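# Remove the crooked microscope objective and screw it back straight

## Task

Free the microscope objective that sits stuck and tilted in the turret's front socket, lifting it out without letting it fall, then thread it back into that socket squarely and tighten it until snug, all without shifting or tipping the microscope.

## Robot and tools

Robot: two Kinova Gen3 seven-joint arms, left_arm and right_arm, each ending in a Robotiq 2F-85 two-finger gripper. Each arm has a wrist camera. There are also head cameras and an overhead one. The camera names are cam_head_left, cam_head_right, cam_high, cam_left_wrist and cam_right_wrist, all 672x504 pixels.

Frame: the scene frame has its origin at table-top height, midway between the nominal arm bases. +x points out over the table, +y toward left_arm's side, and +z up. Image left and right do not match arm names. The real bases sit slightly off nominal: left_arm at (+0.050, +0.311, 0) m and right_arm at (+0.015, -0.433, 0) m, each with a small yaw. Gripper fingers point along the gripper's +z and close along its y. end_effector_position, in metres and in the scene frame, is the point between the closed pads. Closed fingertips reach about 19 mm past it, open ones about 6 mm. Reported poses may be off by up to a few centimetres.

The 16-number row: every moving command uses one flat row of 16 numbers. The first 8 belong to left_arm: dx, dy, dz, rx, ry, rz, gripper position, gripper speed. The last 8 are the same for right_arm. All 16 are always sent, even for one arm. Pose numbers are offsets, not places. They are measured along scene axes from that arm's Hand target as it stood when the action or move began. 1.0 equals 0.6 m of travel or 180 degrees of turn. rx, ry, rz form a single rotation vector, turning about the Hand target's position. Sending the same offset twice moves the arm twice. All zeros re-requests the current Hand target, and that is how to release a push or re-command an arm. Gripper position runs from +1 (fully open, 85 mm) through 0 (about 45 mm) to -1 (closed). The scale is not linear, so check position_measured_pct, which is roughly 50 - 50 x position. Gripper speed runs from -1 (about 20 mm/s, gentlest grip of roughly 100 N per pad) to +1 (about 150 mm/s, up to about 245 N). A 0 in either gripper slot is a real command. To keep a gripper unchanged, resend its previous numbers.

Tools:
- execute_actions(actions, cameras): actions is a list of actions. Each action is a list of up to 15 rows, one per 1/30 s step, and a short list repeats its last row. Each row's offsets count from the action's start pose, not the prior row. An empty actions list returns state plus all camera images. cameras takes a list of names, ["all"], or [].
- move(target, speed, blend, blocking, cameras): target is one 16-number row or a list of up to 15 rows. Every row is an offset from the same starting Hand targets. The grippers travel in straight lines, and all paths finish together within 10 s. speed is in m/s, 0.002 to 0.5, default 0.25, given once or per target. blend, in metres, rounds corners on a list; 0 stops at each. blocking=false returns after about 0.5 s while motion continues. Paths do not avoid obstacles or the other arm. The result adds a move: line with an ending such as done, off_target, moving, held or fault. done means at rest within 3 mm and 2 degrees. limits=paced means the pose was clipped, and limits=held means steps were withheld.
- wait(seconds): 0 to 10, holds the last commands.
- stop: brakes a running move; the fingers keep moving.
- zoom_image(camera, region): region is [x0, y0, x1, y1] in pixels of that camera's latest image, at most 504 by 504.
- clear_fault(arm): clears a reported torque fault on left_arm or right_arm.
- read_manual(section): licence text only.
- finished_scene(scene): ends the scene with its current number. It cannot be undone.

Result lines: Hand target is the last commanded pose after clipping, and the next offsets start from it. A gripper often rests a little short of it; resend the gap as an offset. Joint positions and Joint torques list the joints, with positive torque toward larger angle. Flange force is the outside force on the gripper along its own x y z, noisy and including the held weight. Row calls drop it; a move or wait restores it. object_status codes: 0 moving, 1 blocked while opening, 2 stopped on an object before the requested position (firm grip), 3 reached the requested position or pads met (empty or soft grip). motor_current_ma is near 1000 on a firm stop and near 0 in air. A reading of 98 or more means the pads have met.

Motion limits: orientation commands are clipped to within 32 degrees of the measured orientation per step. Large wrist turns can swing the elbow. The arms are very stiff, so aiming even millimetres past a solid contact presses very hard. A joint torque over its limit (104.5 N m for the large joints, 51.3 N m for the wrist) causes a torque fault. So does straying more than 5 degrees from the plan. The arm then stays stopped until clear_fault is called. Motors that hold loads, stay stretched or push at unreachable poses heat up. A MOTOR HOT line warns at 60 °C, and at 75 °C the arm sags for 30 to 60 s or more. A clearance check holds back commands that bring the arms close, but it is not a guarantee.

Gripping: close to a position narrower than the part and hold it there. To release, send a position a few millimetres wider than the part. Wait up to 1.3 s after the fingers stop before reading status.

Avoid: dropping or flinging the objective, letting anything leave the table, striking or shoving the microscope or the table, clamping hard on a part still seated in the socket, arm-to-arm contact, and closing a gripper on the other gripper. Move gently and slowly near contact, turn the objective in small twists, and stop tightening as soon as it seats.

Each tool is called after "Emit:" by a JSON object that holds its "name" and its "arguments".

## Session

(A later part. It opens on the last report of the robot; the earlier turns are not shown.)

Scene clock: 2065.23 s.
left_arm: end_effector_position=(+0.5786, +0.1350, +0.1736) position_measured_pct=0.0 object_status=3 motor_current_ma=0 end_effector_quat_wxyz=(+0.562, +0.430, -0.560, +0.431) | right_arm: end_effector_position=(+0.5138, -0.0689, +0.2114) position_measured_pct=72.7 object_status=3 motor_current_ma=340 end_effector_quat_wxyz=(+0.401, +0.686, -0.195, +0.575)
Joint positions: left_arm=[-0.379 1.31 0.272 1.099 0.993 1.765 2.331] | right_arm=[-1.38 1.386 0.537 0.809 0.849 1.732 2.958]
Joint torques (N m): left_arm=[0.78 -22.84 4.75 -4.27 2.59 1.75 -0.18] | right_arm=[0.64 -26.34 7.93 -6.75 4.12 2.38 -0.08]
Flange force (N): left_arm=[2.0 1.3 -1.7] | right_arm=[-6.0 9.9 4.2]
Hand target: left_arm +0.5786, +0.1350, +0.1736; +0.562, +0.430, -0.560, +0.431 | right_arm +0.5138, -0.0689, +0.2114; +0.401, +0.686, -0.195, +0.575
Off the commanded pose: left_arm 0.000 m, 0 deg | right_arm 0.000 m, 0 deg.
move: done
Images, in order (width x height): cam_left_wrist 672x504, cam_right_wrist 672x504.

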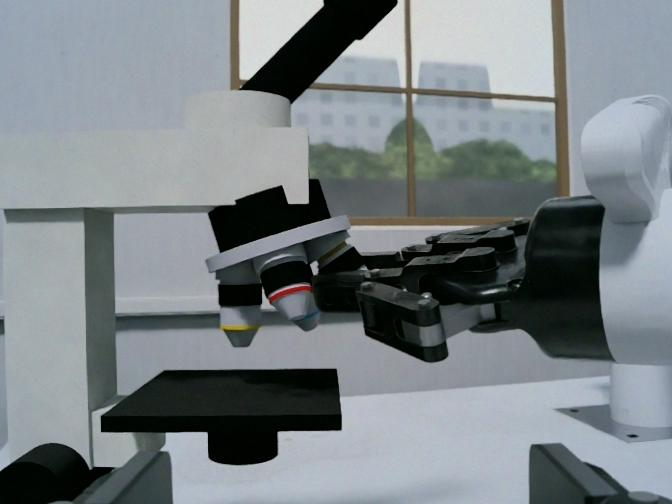

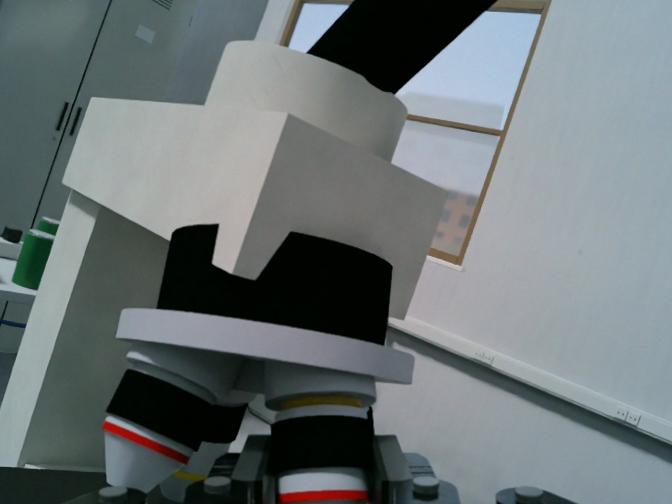

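Emit:
{"name": "move", "arguments": {"target": [[0,0,0,0,0,0,1,1, -0.0004,-0.00142,0.0006,0.02961,-0.00794,0.04633,-0.46,-1],[0,0,0,0,0,0,1,1, -0.0007,-0.0029,0.00107,0.05922,-0.01589,0.09267,-0.46,-1]], "speed": 0.15, "blend": 0.0003}}

Scene clock: 2098.90 s.
left_arm: end_effector_position=(+0.5786, +0.1350, +0.1736) position_measured_pct=0.0 object_status=3 motor_current_ma=0 end_effector_quat_wxyz=(+0.562, +0.430, -0.560, +0.431) | right_arm: end_effector_position=(+0.5134, -0.0707, +0.2121) position_measured_pct=72.7 object_status=3 motor_current_ma=340 end_effector_quat_wxyz=(+0.244, +0.727, -0.156, +0.623)
Joint positions: left_arm=[-0.379 1.31 0.272 1.099 0.993 1.765 2.331] | right_arm=[-1.529 1.169 0.547 1.331 0.975 1.298 2.567]
Joint torques (N m): left_arm=[0.77 -22.7 4.72 -4.35 2.59 1.69 -0.23] | right_arm=[1.27 -21.83 8.38 -5.68 2.96 2.79 -0.07]
Flange force (N): left_arm=[2.4 1.7 -1.5] | right_arm=[-1.7 7.1 -0.8]
Hand target: left_arm +0.5786, +0.1350, +0.1736; +0.562, +0.430, -0.560, +0.431 | right_arm +0.5134, -0.0707, +0.2121; +0.244, +0.727, -0.156, +0.623
Off the commanded pose: left_arm 0.000 m, 0 deg | right_arm 0.000 m, 0 deg.
move: done

Emit:
{"name": "move", "arguments": {"target": [[0,0,0,0,0,0,1,1, -0.00044,-0.00132,0.00087,0.02961,-0.00794,0.04633,-0.46,-1],[0,0,0,0,0,0,1,1, -0.00043,-0.00241,0.00137,0.05922,-0.01589,0.09267,-0.46,-1]], "speed": 0.15, "blend": 0.0003}}

Scene clock: 2106.40 s.
left_arm: end_effector_position=(+0.5786, +0.1350, +0.1736) position_measured_pct=0.0 object_status=3 motor_current_ma=0 end_effector_quat_wxyz=(+0.562, +0.430, -0.560, +0.431) | right_arm: end_effector_position=(+0.5131, -0.0721, +0.2129) position_measured_pct=72.7 object_status=3 motor_current_ma=340 end_effector_quat_wxyz=(+0.078, +0.745, -0.112, +0.652)
Joint positions: left_arm=[-0.379 1.31 0.272 1.099 0.993 1.765 2.331] | right_arm=[-1.655 1.062 0.649 1.738 1.298 0.923 2.062]
Joint torques (N m): left_arm=[0.81 -22.83 4.81 -4.33 2.6 1.74 -0.24] | right_arm=[-0.19 -20.26 10.29 -5.96 2.47 4.74 -0.02]
Flange force (N): left_arm=[2.1 1.6 -1.7] | right_arm=[-4.9 6.1 -0.3]
Hand target: left_arm +0.5786, +0.1350, +0.1736; +0.562, +0.430, -0.560, +0.431 | right_arm +0.5131, -0.0721, +0.2129; +0.078, +0.745, -0.112, +0.652
Off the commanded pose: left_arm 0.000 m, 0 deg | right_arm 0.000 m, 0 deg.
move: done

Emit:
{"name": "move", "arguments": {"target": [[0,0,0,0,0,0,1,1, -0.00028,-0.00167,-0.00006,0.03596,-0.00792,0.0556,-0.46,-1],[0,0,0,0,0,0,1,1, -0.00055,-0.00266,-0.00038,0.07191,-0.01584,0.1112,-0.46,-1]], "speed": 0.15, "blend": 0.0003}}

Scene clock: 2115.20 s.
left_arm: end_effector_position=(+0.5786, +0.1350, +0.1736) position_measured_pct=0.0 object_status=3 motor_current_ma=0 end_effector_quat_wxyz=(+0.562, +0.430, -0.560, +0.431) | right_arm: end_effector_position=(+0.5128, -0.0737, +0.2128) position_measured_pct=72.7 object_status=3 motor_current_ma=340 end_effector_quat_wxyz=(-0.123, +0.741, -0.056, +0.658)
Joint positions: left_arm=[-0.379 1.31 0.272 1.099 0.993 1.765 2.331] | right_arm=[-1.636 1.028 0.677 2.116 2.118 0.919 1.112]
Joint torques (N m): left_arm=[0.87 -22.81 4.67 -4.25 2.55 1.7 -0.17] | right_arm=[0.47 -16.01 7.6 -2.74 -0.59 3.86 0]
Flange force (N): left_arm=[2.1 1.4 -1.8] | right_arm=[1.6 -0.3 -1.9]
Hand target: left_arm +0.5786, +0.1350, +0.1736; +0.562, +0.430, -0.560, +0.431 | right_arm +0.5128, -0.0737, +0.2127; -0.123, +0.741, -0.056, +0.658
Off the commanded pose: left_arm 0.000 m, 0 deg | right_arm 0.000 m, 0 deg.
move: done

Emit:
{"name": "move", "arguments": {"target": [[0,0,0,0,0,0,1,1, 0.00012,0.00008,0.00044,0,0,0,-0.46,-1],[0,0,0,0,0,0,1,1, 0.00007,-0.00093,-0.00013,0.02968,-0.00767,0.04633,-0.46,-1],[0,0,0,0,0,0,1,1, 0.00009,-0.00188,-0.00082,0.05943,-0.01515,0.09267,-0.46,-1]], "speed": 0.15, "blend": 0.0003}}

Scene clock: 2124.03 s.
left_arm: end_effector_position=(+0.5786, +0.1350, +0.1736) position_measured_pct=0.0 object_status=3 motor_current_ma=0 end_effector_quat_wxyz=(+0.562, +0.430, -0.560, +0.431) | right_arm: end_effector_position=(+0.5128, -0.0748, +0.2122) position_measured_pct=72.7 object_status=3 motor_current_ma=340 end_effector_quat_wxyz=(-0.286, +0.711, -0.006, +0.642)
Joint positions: left_arm=[-0.379 1.31 0.272 1.099 0.993 1.765 2.331] | right_arm=[-1.413 1.096 0.603 2.295 2.605 1.4 0.612]
Joint torques (N m): left_arm=[0.76 -22.77 4.66 -4.29 2.58 1.75 -0.17] | right_arm=[0.97 -17.56 7.6 -2.01 -2.27 3.94 -0.03]
Flange force (N): left_arm=[2.2 1.5 -1.5] | right_arm=[-1.1 -2.4 -1.9]
Hand target: left_arm +0.5786, +0.1350, +0.1736; +0.562, +0.430, -0.560, +0.431 | right_arm +0.5129, -0.0748, +0.2122; -0.286, +0.711, -0.006, +0.642
Off the commanded pose: left_arm 0.000 m, 0 deg | right_arm 0.000 m, 0 deg.
move: done; blend cut to 0.0001 m at target 1

Emit:
{"name": "move", "arguments": {"target": [[0,0,0,0,0,0,1,1, 0.00005,-0.00068,-0.00117,0.02975,-0.0074,0.04633,-0.46,-1],[0,0,0,0,0,0,1,1, -0.00003,-0.00153,-0.00208,0.05965,-0.01428,0.09267,-0.46,-1]], "speed": 0.15, "blend": 0.0003}}

Scene clock: 2134.47 s.
left_arm: end_effector_position=(+0.5786, +0.1350, +0.1736) position_measured_pct=0.0 object_status=3 motor_current_ma=0 end_effector_quat_wxyz=(+0.562, +0.430, -0.560, +0.431) | right_arm: end_effector_position=(+0.5128, -0.0757, +0.2109) position_measured_pct=72.7 object_status=3 motor_current_ma=340 end_effector_quat_wxyz=(-0.441, +0.660, +0.044, +0.606)
Joint positions: left_arm=[-0.379 1.31 0.272 1.099 0.993 1.765 2.331] | right_arm=[-1.169 1.27 0.628 2.287 2.896 1.907 0.342]
Joint torques (N m): left_arm=[0.8 -22.72 4.85 -4.29 2.61 1.72 -0.24] | right_arm=[0.84 -18.34 6.15 -0.51 -2.35 3.42 -0.03]
Flange force (N): left_arm=[2.3 1.5 -1.7] | right_arm=[-1.3 -2.9 2.0]
Hand target: left_arm +0.5786, +0.1350, +0.1736; +0.562, +0.430, -0.560, +0.431 | right_arm +0.5128, -0.0757, +0.2109; -0.441, +0.660, +0.044, +0.606
Off the commanded pose: left_arm 0.000 m, 0 deg | right_arm 0.000 m, 0 deg.
move: done

Emit:
{"name": "move", "arguments": {"target": [[0,0,0,0,0,0,1,1, -0.00017,0.00033,-0.00064,0,0,0,-0.46,-1]], "speed": 0.02}}

Emit:
{"name": "move", "arguments": {"target": [[0,0,0,0,0,0,1,1, -0.00027,0.00007,-0.00042,0,0,0,-0.46,-1]], "speed": 0.02}}

Scene clock: 2141.43 s.
left_arm: end_effector_position=(+0.5786, +0.1350, +0.1736) position_measured_pct=0.0 object_status=3 motor_current_ma=0 end_effector_quat_wxyz=(+0.562, +0.430, -0.560, +0.431) | right_arm: end_effector_position=(+0.5127, -0.0755, +0.2105) position_measured_pct=72.7 object_status=3 motor_current_ma=340 end_effector_quat_wxyz=(-0.441, +0.660, +0.044, +0.606)
Joint positions: left_arm=[-0.379 1.31 0.272 1.099 0.993 1.765 2.331] | right_arm=[-1.169 1.271 0.627 2.287 2.894 1.907 0.342]
Joint torques (N m): left_arm=[0.7 -22.8 4.72 -4.26 2.64 1.71 -0.18] | right_arm=[0.25 -17.35 5.4 -0.53 -1.78 3.01 -0.01]
Flange force (N): left_arm=[2.0 1.3 -1.7] | right_arm=[1.0 -3.1 1.2]
Hand target: left_arm +0.5786, +0.1350, +0.1736; +0.562, +0.430, -0.560, +0.431 | right_arm +0.5127, -0.0755, +0.2105; -0.441, +0.660, +0.044, +0.606
Off the commanded pose: left_arm 0.000 m, 0 deg | right_arm 0.000 m, 0 deg.
move: done

Scene clock: 2142.13 s.
left_arm: end_effector_position=(+0.5786, +0.1350, +0.1736) position_measured_pct=0.0 object_status=3 motor_current_ma=0 end_effector_quat_wxyz=(+0.562, +0.430, -0.560, +0.431) | right_arm: end_effector_position=(+0.5126, -0.0755, +0.2103) position_measured_pct=72.7 object_status=3 motor_current_ma=340 end_effector_quat_wxyz=(-0.441, +0.660, +0.044, +0.606)
Joint positions: left_arm=[-0.379 1.31 0.272 1.099 0.993 1.765 2.331] | right_arm=[-1.169 1.271 0.626 2.287 2.894 1.907 0.342]
Joint torques (N m): left_arm=[0.72 -22.79 4.77 -4.23 2.63 1.7 -0.13] | right_arm=[0.11 -17.23 5.31 -0.66 -1.68 3 0.03]
Flange force (N): left_arm=[2.0 1.3 -1.8] | right_arm=[1.4 -3.2 0.8]
Hand target: left_arm +0.5786, +0.1350, +0.1736; +0.562, +0.430, -0.560, +0.431 | right_arm +0.5126, -0.0755, +0.2103; -0.441, +0.660, +0.044, +0.606
Off the commanded pose: left_arm 0.000 m, 0 deg | right_arm 0.000 m, 0 deg.
move: done

Emit:
{"name": "move", "arguments": {"target": [[0,0,0,0,0,0,1,1, 0.00067,-0.00018,0.00104,0,0,0,-0.46,-1],[0,0,0,0,0,0,1,1, 0.00063,-0.00075,0.00042,0.02073,-0.00556,0.03243,-0.46,-1]], "speed": [0.03,0.15]}}

Scene clock: 2397.53 s.
left_arm: end_effector_position=(+0.5786, +0.1350, +0.1736) position_measured_pct=0.0 object_status=3 motor_current_ma=0 end_effector_quat_wxyz=(+0.562, +0.430, -0.560, +0.431) | right_arm: end_effector_position=(+0.5129, -0.0759, +0.2106) position_measured_pct=72.7 object_status=3 motor_current_ma=340 end_effector_quat_wxyz=(-0.493, +0.637, +0.062, +0.590)
Joint positions: left_arm=[-0.379 1.31 0.272 1.099 0.993 1.765 2.331] | right_arm=[-1.092 1.331 0.645 2.237 2.969 2.049 0.282]
Joint torques (N m): left_arm=[0.75 -22.82 4.73 -4.21 2.55 1.75 -0.2] | right_arm=[0.24 -19.53 5.99 -0.7 -2.26 3.94 0.01]
Flange force (N): left_arm=[2.0 1.0 -1.8] | right_arm=[-2.0 -0.9 2.6]
Hand target: left_arm +0.5786, +0.1350, +0.1736; +0.562, +0.430, -0.560, +0.431 | right_arm +0.5129, -0.0759, +0.2106; -0.493, +0.637, +0.062, +0.590
Off the commanded pose: left_arm 0.000 m, 0 deg | right_arm 0.000 m, 0 deg.
move: done

Emit:
{"name": "move", "arguments": {"target": [0,0,0,0,0,0,1,1,-0.0004,0.000107,-0.000625,0,0,0,-0.46,-1], "speed": 0.005}}

Scene clock: 2447.20 s.
left_arm: end_effector_position=(+0.5786, +0.1350, +0.1736) position_measured_pct=0.0 object_status=3 motor_current_ma=0 end_effector_quat_wxyz=(+0.562, +0.430, -0.560, +0.431) | right_arm: end_effector_position=(+0.5127, -0.0759, +0.2102) position_measured_pct=72.7 object_status=3 motor_current_ma=340 end_effector_quat_wxyz=(-0.493, +0.637, +0.062, +0.590)
Joint positions: left_arm=[-0.379 1.31 0.272 1.099 0.993 1.765 2.331] | right_arm=[-1.093 1.332 0.644 2.237 2.968 2.05 0.282]
Joint torques (N m): left_arm=[0.78 -22.78 4.69 -4.3 2.61 1.7 -0.15] | right_arm=[0.07 -18.12 5.33 -0.3 -1.77 3.29 0.02]
Flange force (N): left_arm=[2.1 1.6 -1.6] | right_arm=[0.2 -1.9 2.7]
Hand target: left_arm +0.5786, +0.1350, +0.1736; +0.562, +0.430, -0.560, +0.431 | right_arm +0.5127, -0.0759, +0.2102; -0.493, +0.637, +0.062, +0.590
Off the commanded pose: left_arm 0.000 m, 0 deg | right_arm 0.000 m, 0 deg.
move: done

Emit:
{"name": "move", "arguments": {"target": [0,0,0,0,0,0,1,1,-0.00035,0.0001,-0.00055,0,0,0,-0.46,-1], "speed": 0.005, "cameras": ["cam_head_right"]}}

Scene clock: 2456.27 s.
left_arm: end_effector_position=(+0.5786, +0.1350, +0.1736) position_measured_pct=0.0 object_status=3 motor_current_ma=0 end_effector_quat_wxyz=(+0.562, +0.430, -0.560, +0.431) | right_arm: end_effector_position=(+0.5125, -0.0758, +0.2098) position_measured_pct=72.7 object_status=3 motor_current_ma=340 end_effector_quat_wxyz=(-0.493, +0.637, +0.062, +0.590)
Joint positions: left_arm=[-0.379 1.31 0.272 1.099 0.993 1.765 2.331] | right_arm=[-1.093 1.332 0.643 2.237 2.967 2.05 0.282]
Joint torques (N m): left_arm=[0.72 -22.74 4.79 -4.22 2.61 1.71 -0.18] | right_arm=[0.1 -17.7 5.07 -0.54 -1.63 2.93 0.01]
Flange force (N): left_arm=[2.1 1.2 -1.8] | right_arm=[1.3 -2.9 1.3]
Hand target: left_arm +0.5786, +0.1350, +0.1736; +0.562, +0.430, -0.560, +0.431 | right_arm +0.5125, -0.0758, +0.2098; -0.493, +0.637, +0.062, +0.590
Off the commanded pose: left_arm 0.000 m, 0 deg | right_arm 0.000 m, 0 deg.
move: done
Images, in order (width x height): cam_head_right 672x504.

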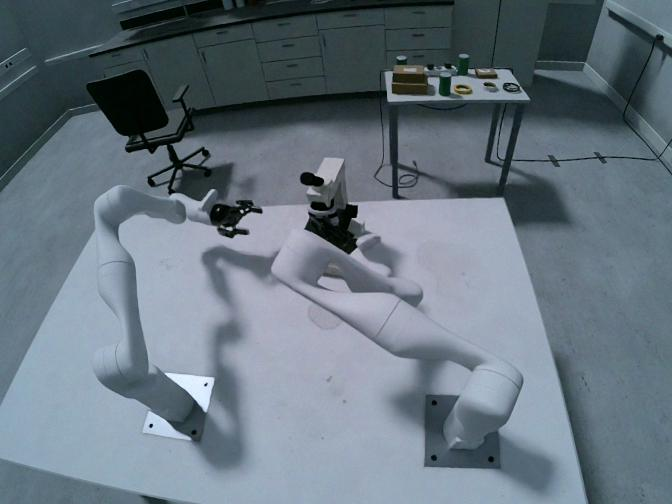

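Emit:
{"name": "move", "arguments": {"target": [[0,0,0,0,0,0,1,1,-0.00355,0.00095,-0.00556,0,0,0,-0.46,-1],[0,0,0,0,0,0,1,1,-0.00738,0.00480,-0.00811,-0.1066,0.0286,-0.1668,-0.46,-1],[0,0,0,0,0,0,1,1,-0.00845,0.00867,-0.01047,-0.2102,0.0564,-0.3290,-0.46,-1]], "speed": [0.02,0.15,0.15], "blend": [0,0.003,0]}}

Emit:
{"name": "move", "arguments": {"target": [0,0,0,0,0,0,1,1,-0.1593,0.0427,0.0248,0,0,0,-0.46,-1], "speed": 0.1, "cameras": ["cam_head_left", "cam_head_right", "cam_high", "cam_right_wrist"]}}

Scene clock: 2579.37 s.
left_arm: end_effector_position=(+0.5786, +0.1350, +0.1736) position_measured_pct=0.0 object_status=3 motor_current_ma=0 end_effector_quat_wxyz=(+0.562, +0.430, -0.560, +0.431) | right_arm: end_effector_position=(+0.5074, -0.0706, +0.2036) position_measured_pct=72.7 object_status=3 motor_current_ma=340 end_effector_quat_wxyz=(+0.077, +0.750, -0.117, +0.647)
Joint positions: left_arm=[-0.379 1.31 0.272 1.099 0.993 1.765 2.331] | right_arm=[-1.663 1.071 0.644 1.736 1.274 0.918 2.059]
Joint torques (N m): left_arm=[0.85 -22.77 4.79 -4.26 2.62 1.73 -0.27] | right_arm=[0.18 -18.06 7.64 -4.34 1.36 3.22 -0.04]
Flange force (N): left_arm=[2.2 1.3 -1.9] | right_arm=[1.3 4.5 -0.7]
Hand target: left_arm +0.5786, +0.1350, +0.1736; +0.562, +0.430, -0.560, +0.431 | right_arm +0.5074, -0.0706, +0.2036; +0.077, +0.750, -0.117, +0.647
Off the commanded pose: left_arm 0.000 m, 0 deg | right_arm 0.000 m, 0 deg.
move: done

Scene clock: 2580.70 s.
left_arm: end_effector_position=(+0.5786, +0.1350, +0.1736) position_measured_pct=0.0 object_status=3 motor_current_ma=0 end_effector_quat_wxyz=(+0.562, +0.430, -0.560, +0.431) | right_arm: end_effector_position=(+0.4119, -0.0450, +0.2184) position_measured_pct=72.7 object_status=3 motor_current_ma=340 end_effector_quat_wxyz=(+0.077, +0.750, -0.117, +0.647)
Joint positions: left_arm=[-0.379 1.31 0.272 1.099 0.993 1.765 2.331] | right_arm=[-1.838 1.01 0.583 1.756 1.123 1.082 2.131]
Joint torques (N m): left_arm=[0.79 -22.78 4.76 -4.24 2.62 1.72 -0.2] | right_arm=[0.22 -17.38 6.84 -4.15 1.67 3.11 -0.02]
Flange force (N): left_arm=[2.1 1.3 -1.8] | right_arm=[1.1 4.7 0.3]
Hand target: left_arm +0.5786, +0.1350, +0.1736; +0.562, +0.430, -0.560, +0.431 | right_arm +0.4119, -0.0450, +0.2184; +0.077, +0.750, -0.117, +0.647
Off the commanded pose: left_arm 0.000 m, 0 deg | right_arm 0.000 m, 0 deg.
move: done
Images, in order (width x height): cam_head_left 672x504, cam_head_right 672x504, cam_high 672x504, cam_right_wrist 672x504.

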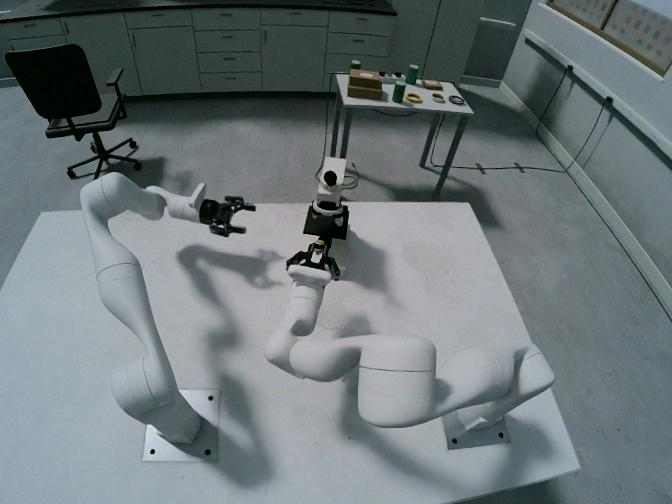

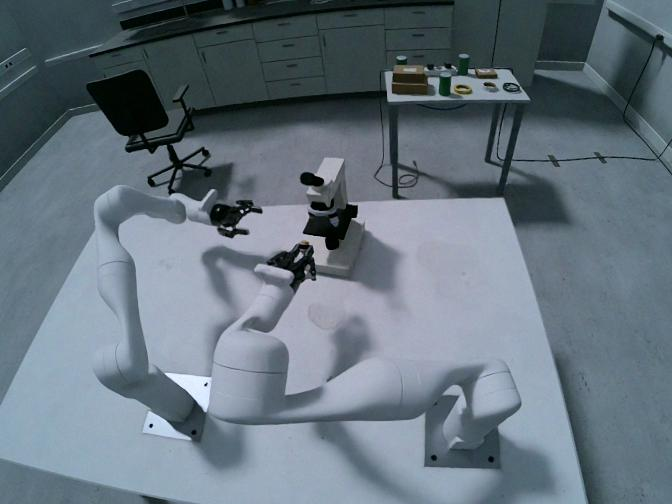

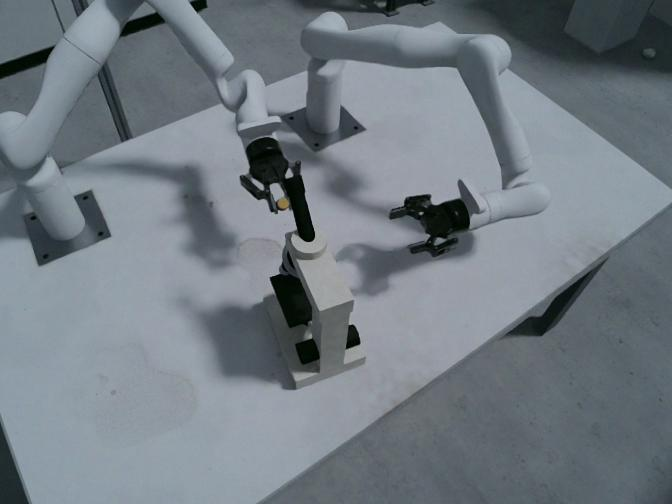

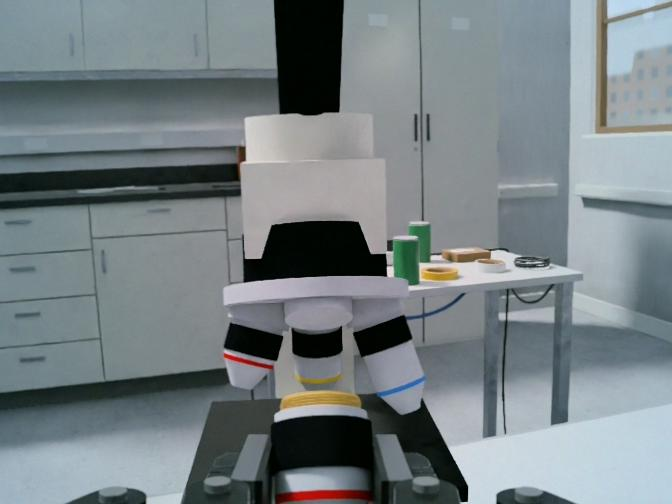

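Emit:
{"name": "zoom_image", "arguments": {"camera": "cam_right_wrist", "region": [220, 260, 420, 504]}}

Scaled by 2.066.

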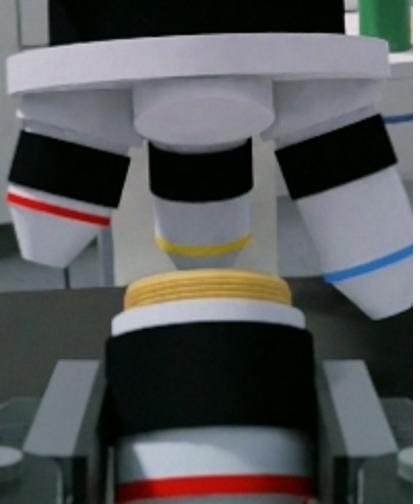

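Emit:
{"name": "zoom_image", "arguments": {"camera": "cam_right_wrist", "region": [275, 285, 365, 345]}}

Emit:
{"name": "zoom_image", "arguments": {"camera": "cam_right_wrist", "region": [265, 380, 375, 440]}}

Scaled by 5.600.

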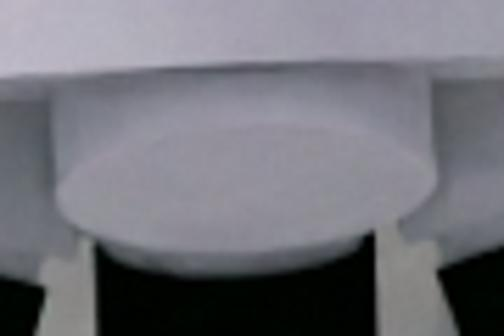

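Scaled by 4.582.

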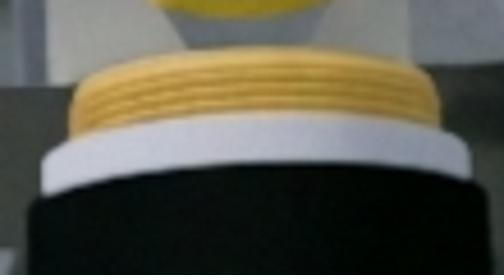

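Emit:
{"name": "move", "arguments": {"target": [0,0,0,0,0,0,1,1,0.0135,-0.3417,0.136,0,0,-0.1944,-0.46,-1], "speed": 0.2}}

Emit:
{"name": "move", "arguments": {"target": [0,0,0,0,0,0,1,1,0.07,-0.05,0,0.0700,0.0574,0,-0.46,-1], "speed": 0.2}}

Emit:
{"name": "move", "arguments": {"target": [0,0,0,0,0,0,1,1,0,0,0,0.2875,-0.3507,-0.211,-0.46,-1], "speed": 0.35}}

Scene clock: 2657.30 s.
left_arm: end_effector_position=(+0.5786, +0.1350, +0.1736) position_measured_pct=0.0 object_status=3 motor_current_ma=0 end_effector_quat_wxyz=(+0.562, +0.430, -0.560, +0.431) | right_arm: end_effector_position=(+0.4199, -0.2500, +0.3000) position_measured_pct=72.7 object_status=3 motor_current_ma=340 end_effector_quat_wxyz=(+0.268, +0.680, -0.337, +0.594)
Joint positions: left_arm=[-0.379 1.31 0.272 1.099 0.993 1.765 2.331] | right_arm=[-1.65 0.846 0.682 1.786 0.846 1.347 2.329]
Joint torques (N m): left_arm=[0.76 -22.77 4.78 -4.17 2.59 1.72 -0.25] | right_arm=[0.23 -14.81 5.83 -4.68 2.31 2.69 -0.02]
Flange force (N): left_arm=[2.1 0.7 -2.0] | right_arm=[0.5 4.8 2.4]
Hand target: left_arm +0.5786, +0.1350, +0.1736; +0.562, +0.430, -0.560, +0.431 | right_arm +0.4200, -0.2500, +0.3000; +0.268, +0.680, -0.337, +0.594
Off the commanded pose: left_arm 0.000 m, 0 deg | right_arm 0.000 m, 0 deg.
move: done

Scene clock: 2658.40 s.
left_arm: end_effector_position=(+0.5786, +0.1350, +0.1736) position_measured_pct=0.0 object_status=3 motor_current_ma=0 end_effector_quat_wxyz=(+0.562, +0.430, -0.560, +0.431) | right_arm: end_effector_position=(+0.4620, -0.2800, +0.3000) position_measured_pct=72.7 object_status=3 motor_current_ma=340 end_effector_quat_wxyz=(+0.221, +0.756, -0.374, +0.490)
Joint positions: left_arm=[-0.379 1.31 0.272 1.099 0.993 1.765 2.331] | right_arm=[-1.491 0.645 0.661 1.762 0.804 1.205 2.52]
Joint torques (N m): left_arm=[0.71 -22.77 4.74 -4.29 2.69 1.76 -0.17] | right_arm=[0.1 -13.73 4.7 -6.82 2.39 2.05 -0.06]
Flange force (N): left_arm=[2.1 1.6 -1.5] | right_arm=[0.1 5.0 2.1]
Hand target: left_arm +0.5786, +0.1350, +0.1736; +0.562, +0.430, -0.560, +0.431 | right_arm +0.4620, -0.2800, +0.3000; +0.221, +0.756, -0.374, +0.490
Off the commanded pose: left_arm 0.000 m, 0 deg | right_arm 0.000 m, 0 deg.
move: done

Scene clock: 2661.10 s.
left_arm: end_effector_position=(+0.5786, +0.1350, +0.1736) position_measured_pct=0.0 object_status=3 motor_current_ma=0 end_effector_quat_wxyz=(+0.562, +0.430, -0.560, +0.431) | right_arm: end_effector_position=(+0.4620, -0.2800, +0.3000) position_measured_pct=72.7 object_status=3 motor_current_ma=340 end_effector_quat_wxyz=(+0.191, -0.269, +0.799, -0.503)
Joint positions: left_arm=[-0.379 1.31 0.272 1.099 0.993 1.765 2.331] | right_arm=[-1.678 0.795 1.032 1.769 0.563 1.03 1.165]
Joint torques (N m): left_arm=[0.79 -22.79 4.76 -4.27 2.67 1.72 -0.17] | right_arm=[0.12 -12.99 6.75 -6.46 2.45 1.46 0.01]
Flange force (N): left_arm=[2.1 1.5 -1.8] | right_arm=[5.1 0.1 2.1]
Hand target: left_arm +0.5786, +0.1350, +0.1736; +0.562, +0.430, -0.560, +0.431 | right_arm +0.4620, -0.2800, +0.3000; +0.191, -0.269, +0.799, -0.503
Off the commanded pose: left_arm 0.000 m, 0 deg | right_arm 0.000 m, 0 deg.
move: done

Emit:
{"name": "move", "arguments": {"target": [0,0,0,0,0,0,1,1,0.03,-0.15,-0.2,0.2879,-0.3505,-0.2108,-0.46,-1], "speed": 0.35, "cameras": ["cam_head_left", "cam_head_right", "cam_right_wrist"]}}

Scene clock: 2669.30 s.
left_arm: end_effector_position=(+0.5786, +0.1350, +0.1736) position_measured_pct=0.0 object_status=3 motor_current_ma=0 end_effector_quat_wxyz=(+0.562, +0.430, -0.560, +0.431) | right_arm: end_effector_position=(+0.4800, -0.3700, +0.1800) position_measured_pct=72.7 object_status=3 motor_current_ma=340 end_effector_quat_wxyz=(+0.490, +0.375, +0.755, -0.221)
Joint positions: left_arm=[-0.379 1.31 0.272 1.099 0.993 1.765 2.331] | right_arm=[-1.625 1.234 1.275 2.047 0.021 0.443 -0.077]
Joint torques (N m): left_arm=[0.7 -22.75 4.67 -4.25 2.59 1.76 -0.19] | right_arm=[0.22 -12.94 9.23 -2.35 1.37 0.53 -0.07]
Flange force (N): left_arm=[2.2 1.3 -1.5] | right_arm=[-0.4 -4.2 0.8]
Hand target: left_arm +0.5786, +0.1350, +0.1736; +0.562, +0.430, -0.560, +0.431 | right_arm +0.4800, -0.3700, +0.1800; +0.490, +0.375, +0.755, -0.221
Off the commanded pose: left_arm 0.000 m, 0 deg | right_arm 0.000 m, 0 deg.
move: done
Images, in order (width x height): cam_head_left 672x504, cam_head_right 672x504, cam_right_wrist 672x504.

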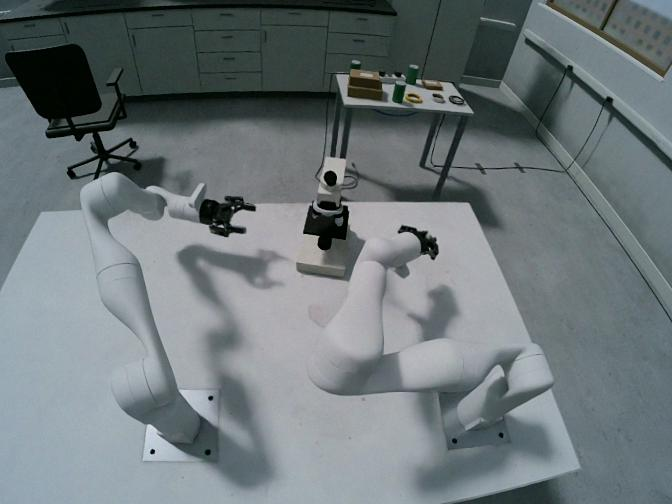

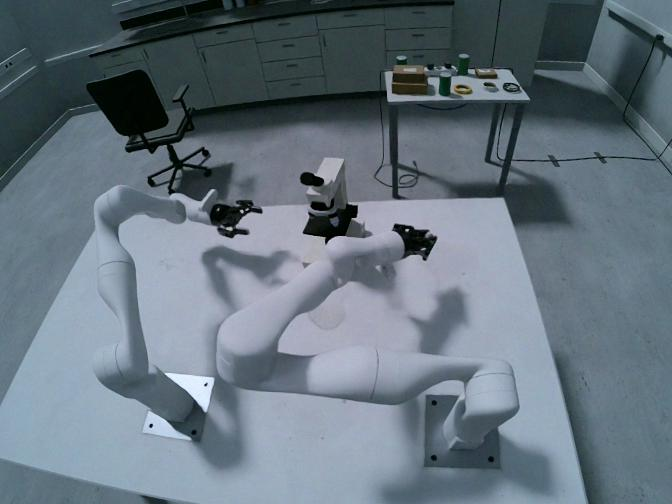

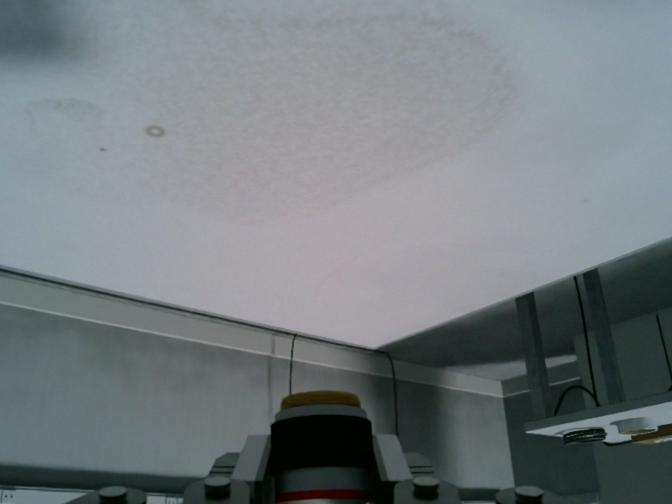

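Emit:
{"name": "move", "arguments": {"target": [0,0,0,0,0,0,1,1,0,0,-0.2383,0,0,0,-0.46,-1], "speed": 0.15, "cameras": ["cam_head_left", "cam_head_right", "cam_high", "cam_right_wrist"]}}

Scene clock: 2674.53 s.
left_arm: end_effector_position=(+0.5786, +0.1350, +0.1736) position_measured_pct=0.0 object_status=3 motor_current_ma=0 end_effector_quat_wxyz=(+0.562, +0.430, -0.560, +0.431) | right_arm: end_effector_position=(+0.4800, -0.3700, +0.0371) position_measured_pct=72.7 object_status=3 motor_current_ma=340 end_effector_quat_wxyz=(+0.490, +0.375, +0.755, -0.221)
Joint positions: left_arm=[-0.379 1.31 0.272 1.099 0.993 1.765 2.331] | right_arm=[-1.576 1.529 1.061 1.991 -0.131 0.334 -0.255]
Joint torques (N m): left_arm=[0.71 -22.73 4.77 -4.25 2.61 1.68 -0.16] | right_arm=[0.13 -13.88 9.46 1.86 1.02 1.08 -0.03]
Flange force (N): left_arm=[2.2 1.4 -1.7] | right_arm=[-1.4 -3.1 0.3]
Hand target: left_arm +0.5786, +0.1350, +0.1736; +0.562, +0.430, -0.560, +0.431 | right_arm +0.4800, -0.3700, +0.0371; +0.490, +0.375, +0.755, -0.221
Off the commanded pose: left_arm 0.000 m, 0 deg | right_arm 0.000 m, 0 deg.
move: done
Images, in order (width x height): cam_head_left 672x504, cam_head_right 672x504, cam_high 672x504, cam_right_wrist 672x504.

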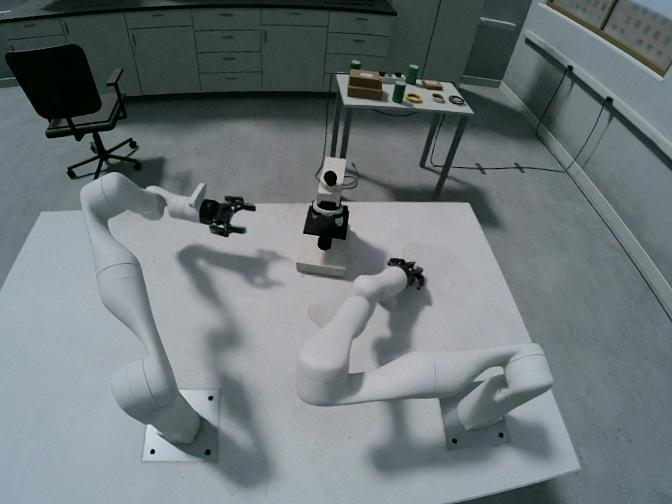

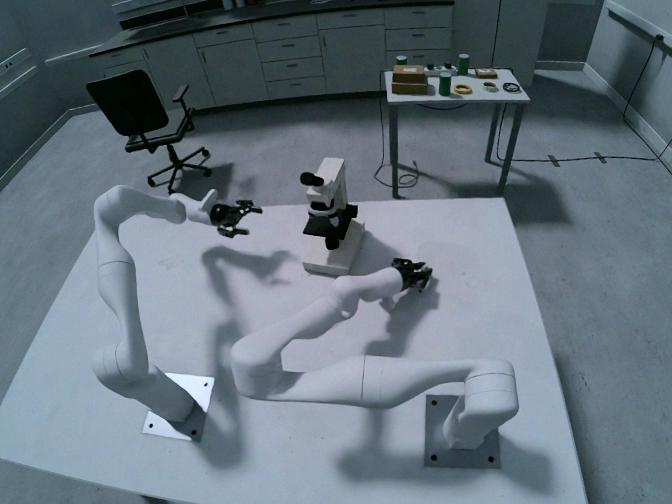

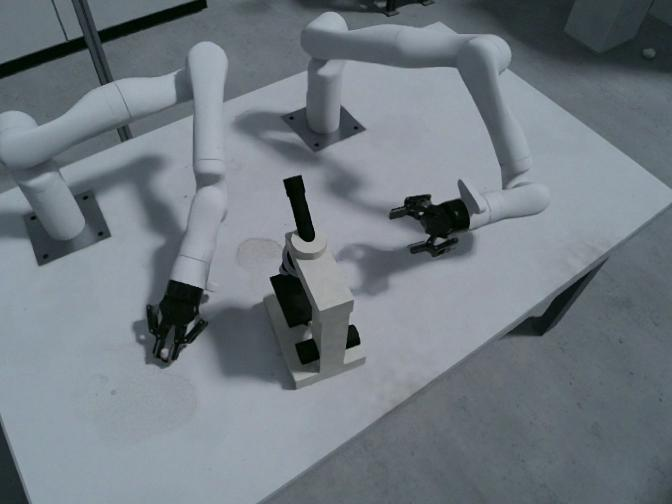

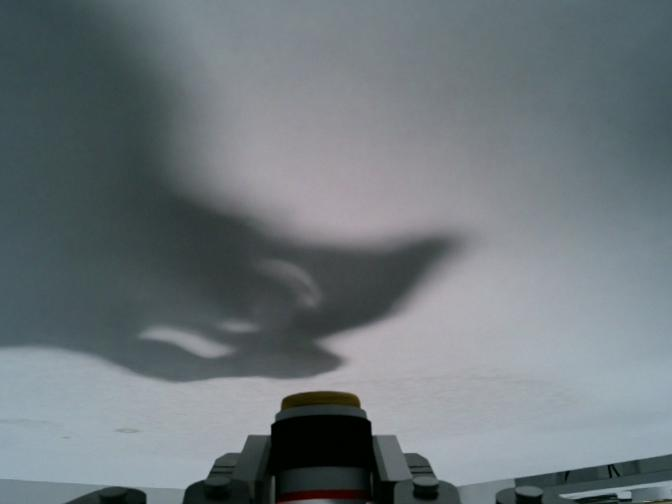

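Emit:
{"name": "move", "arguments": {"target": [0,0,0,0,0,0,1,1,0,0,-0.0168,0,0,0,-0.46,-1], "speed": 0.03}}

Emit:
{"name": "zoom_image", "arguments": {"camera": "cam_right_wrist", "region": [240, 370, 400, 504]}}

Scene clock: 2681.10 s.
left_arm: end_effector_position=(+0.5786, +0.1350, +0.1736) position_measured_pct=0.0 object_status=3 motor_current_ma=0 end_effector_quat_wxyz=(+0.562, +0.430, -0.560, +0.431) | right_arm: end_effector_position=(+0.4800, -0.3700, +0.0270) position_measured_pct=72.7 object_status=3 motor_current_ma=340 end_effector_quat_wxyz=(+0.490, +0.375, +0.755, -0.221)
Joint positions: left_arm=[-0.379 1.31 0.272 1.099 0.993 1.765 2.331] | right_arm=[-1.575 1.551 1.048 1.981 -0.141 0.331 -0.266]
Joint torques (N m): left_arm=[0.78 -22.71 4.77 -4.34 2.6 1.69 -0.22] | right_arm=[0.12 -13.8 9.41 2.04 1.06 1.05 -0.05]
Flange force (N): left_arm=[2.4 1.8 -1.6] | right_arm=[-1.7 -3.0 0.0]
Hand target: left_arm +0.5786, +0.1350, +0.1736; +0.562, +0.430, -0.560, +0.431 | right_arm +0.4800, -0.3700, +0.0270; +0.490, +0.375, +0.755, -0.221
Off the commanded pose: left_arm 0.000 m, 0 deg | right_arm 0.000 m, 0 deg.
move: done

Scaled by 3.150.
This view is cut from an older image: the scene may have changed since it was taken.

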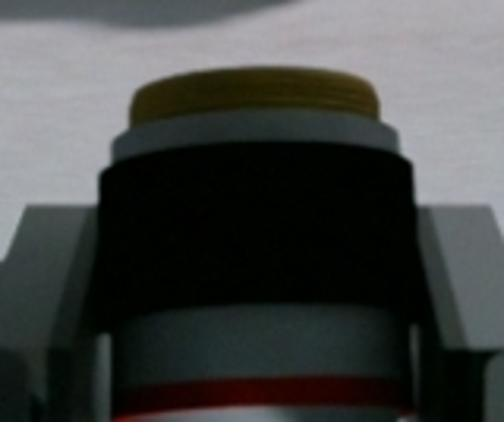

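Emit:
{"name": "move", "arguments": {"target": [0,0,0,0,0,0,1,1,0,0,-0.0042,0,0,0,-0.46,-1], "speed": 0.01}}

Emit:
{"name": "move", "arguments": {"target": [0,0,0,0,0,0,1,1,0,0,-0.0017,0,0,0,-0.46,-1], "speed": 0.01}}

Scene clock: 2687.97 s.
left_arm: end_effector_position=(+0.5786, +0.1350, +0.1736) position_measured_pct=0.0 object_status=3 motor_current_ma=0 end_effector_quat_wxyz=(+0.562, +0.430, -0.560, +0.431) | right_arm: end_effector_position=(+0.4800, -0.3700, +0.0246) position_measured_pct=72.7 object_status=3 motor_current_ma=340 end_effector_quat_wxyz=(+0.490, +0.375, +0.755, -0.221)
Joint positions: left_arm=[-0.379 1.31 0.272 1.099 0.993 1.765 2.331] | right_arm=[-1.574 1.556 1.045 1.979 -0.143 0.331 -0.27]
Joint torques (N m): left_arm=[0.75 -22.67 4.79 -4.3 2.67 1.72 -0.19] | right_arm=[2.56 -9.26 -7.61 -4.23 -2.27 -1.93 -0.07]
Flange force (N): left_arm=[2.3 1.8 -1.6] | right_arm=[-36.0 -3.7 -23.7]
Hand target: left_arm +0.5786, +0.1350, +0.1736; +0.562, +0.430, -0.560, +0.431 | right_arm +0.4800, -0.3700, +0.0245; +0.490, +0.375, +0.755, -0.221
Off the commanded pose: left_arm 0.000 m, 0 deg | right_arm 0.000 m, 0 deg.
move: done

Scene clock: 2688.67 s.
left_arm: end_effector_position=(+0.5786, +0.1350, +0.1736) position_measured_pct=0.0 object_status=3 motor_current_ma=0 end_effector_quat_wxyz=(+0.562, +0.430, -0.560, +0.431) | right_arm: end_effector_position=(+0.4800, -0.3700, +0.0235) position_measured_pct=72.7 object_status=3 motor_current_ma=340 end_effector_quat_wxyz=(+0.490, +0.375, +0.755, -0.221)
Joint positions: left_arm=[-0.379 1.31 0.272 1.099 0.993 1.765 2.331] | right_arm=[-1.574 1.558 1.044 1.977 -0.144 0.331 -0.271]
Joint torques (N m): left_arm=[0.76 -22.8 4.75 -4.29 2.64 1.71 -0.22] | right_arm=[5.78 -5.09 -19.68 -8.5 -4.55 -4.2 -0.09]
Flange force (N): left_arm=[2.1 1.4 -1.7] | right_arm=[-60.3 -4.4 -45.0]
Hand target: left_arm +0.5786, +0.1350, +0.1736; +0.562, +0.430, -0.560, +0.431 | right_arm +0.4800, -0.3700, +0.0235; +0.490, +0.375, +0.755, -0.221
Off the commanded pose: left_arm 0.000 m, 0 deg | right_arm 0.000 m, 0 deg.
move: done

Emit:
{"name": "move", "arguments": {"target": [0,0,0,0,0,0,1,1,0,0,0.0040,0,0,0,-0.46,-1], "speed": 0.02, "cameras": ["cam_head_left", "cam_head_right", "cam_high", "cam_right_wrist"]}}

Scene clock: 2693.77 s.
left_arm: end_effector_position=(+0.5786, +0.1350, +0.1736) position_measured_pct=0.0 object_status=3 motor_current_ma=0 end_effector_quat_wxyz=(+0.562, +0.430, -0.560, +0.431) | right_arm: end_effector_position=(+0.4799, -0.3700, +0.0257) position_measured_pct=72.7 object_status=3 motor_current_ma=340 end_effector_quat_wxyz=(+0.490, +0.375, +0.755, -0.221)
Joint positions: left_arm=[-0.379 1.31 0.272 1.099 0.993 1.765 2.331] | right_arm=[-1.574 1.553 1.047 1.98 -0.142 0.331 -0.268]
Joint torques (N m): left_arm=[0.76 -22.78 4.76 -4.27 2.6 1.73 -0.19] | right_arm=[-0.89 -13.14 3.07 -0.32 -0.2 0.28 -0.07]
Flange force (N): left_arm=[2.1 1.4 -1.7] | right_arm=[-14.6 -2.4 -2.9]
Hand target: left_arm +0.5786, +0.1350, +0.1736; +0.562, +0.430, -0.560, +0.431 | right_arm +0.4800, -0.3700, +0.0258; +0.490, +0.375, +0.755, -0.221
Off the commanded pose: left_arm 0.000 m, 0 deg | right_arm 0.000 m, 0 deg.
move: done
Images, in order (width x height): cam_head_left 672x504, cam_head_right 672x504, cam_high 672x504, cam_right_wrist 672x504.

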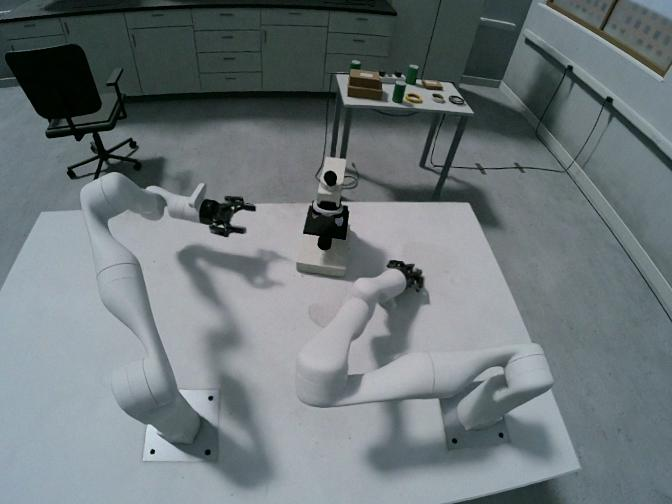

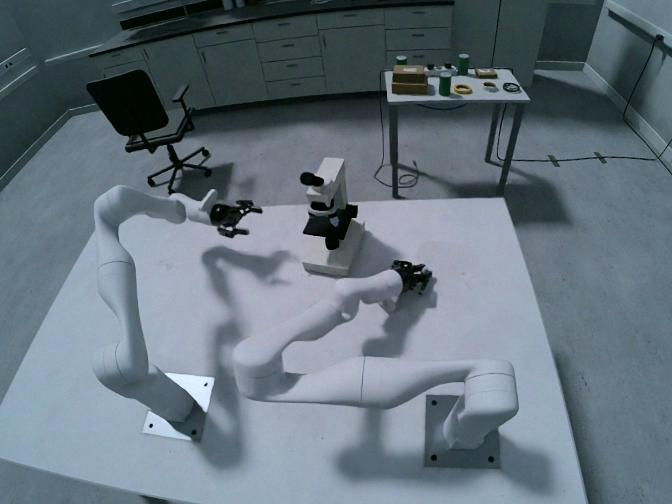

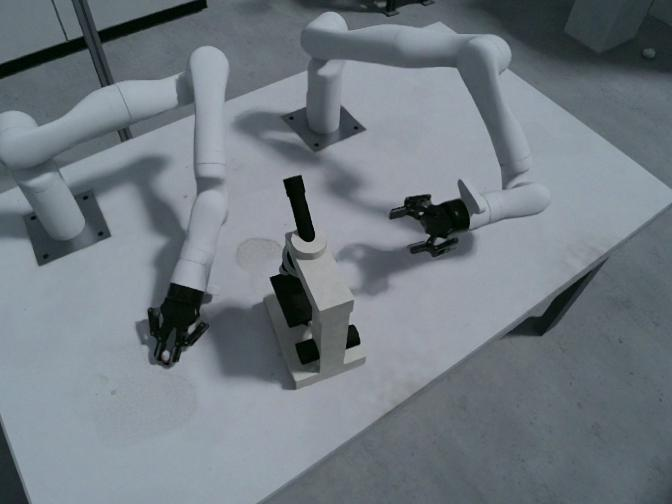

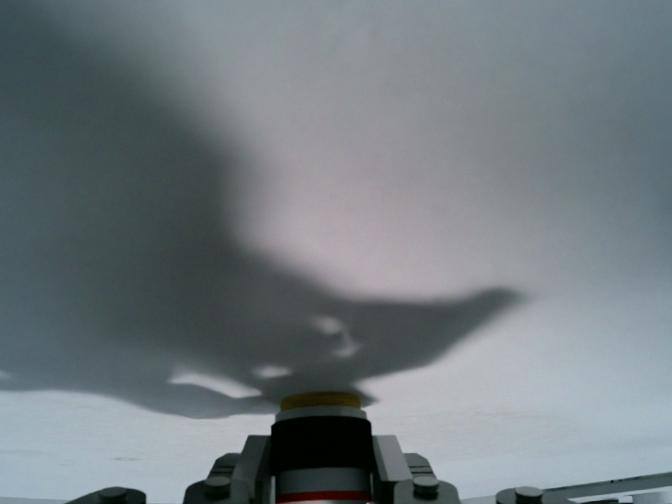

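Emit:
{"name": "zoom_image", "arguments": {"camera": "cam_right_wrist", "region": [240, 370, 400, 504]}}

Emit:
{"name": "zoom_image", "arguments": {"camera": "cam_high", "region": [130, 320, 210, 390]}}

Emit:
{"name": "zoom_image", "arguments": {"camera": "cam_head_right", "region": [380, 250, 450, 300]}}

Scaled by 3.150.

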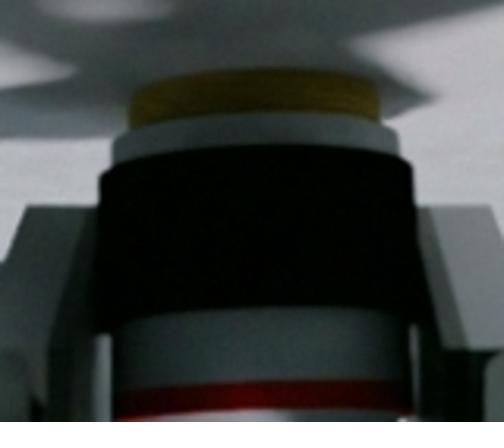

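Scaled by 6.300 from the camera's 672x504 image, which has a finer 960x720 frame.

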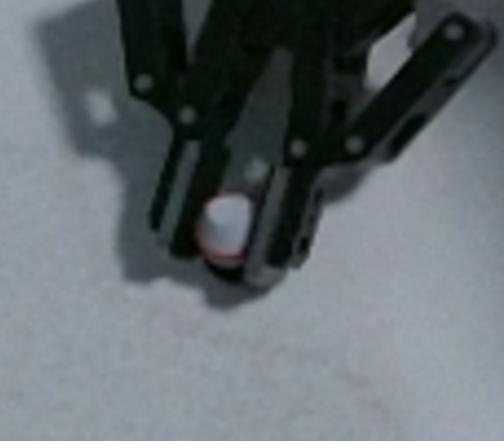

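Scaled by 7.200 from the camera's 672x504 image, which has a finer 960x720 frame.

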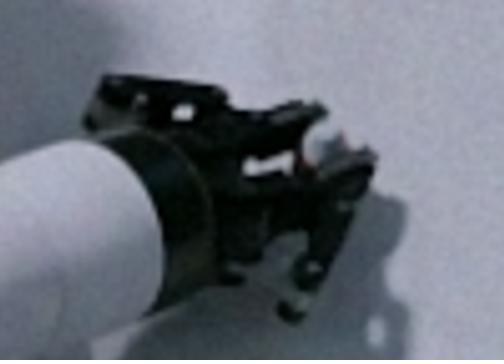

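Emit:
{"name": "move", "arguments": {"target": [0,0,0,0,0,0,1,1,0,0,0.0003,0,0,0,-0.24,-1], "speed": 0.01, "cameras": ["cam_right_wrist", "cam_high"]}}

Scene clock: 2726.80 s.
left_arm: end_effector_position=(+0.5786, +0.1350, +0.1736) position_measured_pct=0.0 object_status=3 motor_current_ma=0 end_effector_quat_wxyz=(+0.562, +0.430, -0.560, +0.431) | right_arm: end_effector_position=(+0.4800, -0.3700, +0.0260) position_measured_pct=61.9 object_status=0 motor_current_ma=0 end_effector_quat_wxyz=(+0.490, +0.375, +0.755, -0.221)
Joint positions: left_arm=[-0.379 1.31 0.272 1.099 0.993 1.765 2.331] | right_arm=[-1.574 1.553 1.047 1.98 -0.141 0.331 -0.268]
Joint torques (N m): left_arm=[0.75 -22.73 4.67 -4.31 2.62 1.7 -0.22] | right_arm=[0.12 -13.78 9.12 1.97 0.97 1.04 -0.02]
Flange force (N): left_arm=[2.3 1.5 -1.6] | right_arm=[-2.3 -3.1 -0.2]
Hand target: left_arm +0.5786, +0.1350, +0.1736; +0.562, +0.430, -0.560, +0.431 | right_arm +0.4800, -0.3700, +0.0260; +0.490, +0.375, +0.755, -0.221
Off the commanded pose: left_arm 0.000 m, 0 deg | right_arm 0.000 m, 0 deg.
move: done
Images, in order (width x height): cam_high 672x504, cam_right_wrist 672x504.

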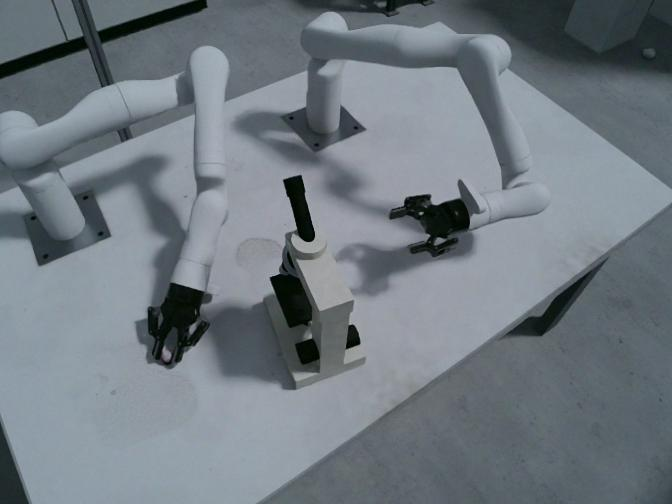

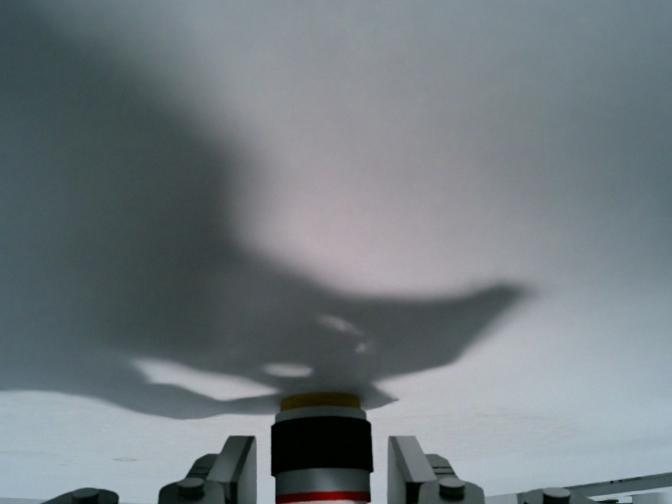

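Emit:
{"name": "zoom_image", "arguments": {"camera": "cam_right_wrist", "region": [240, 370, 400, 504]}}

Scaled by 3.150.

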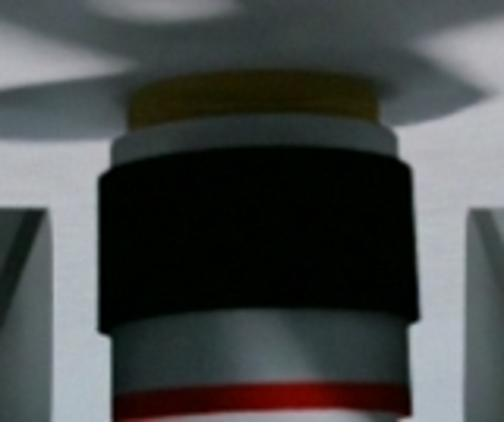

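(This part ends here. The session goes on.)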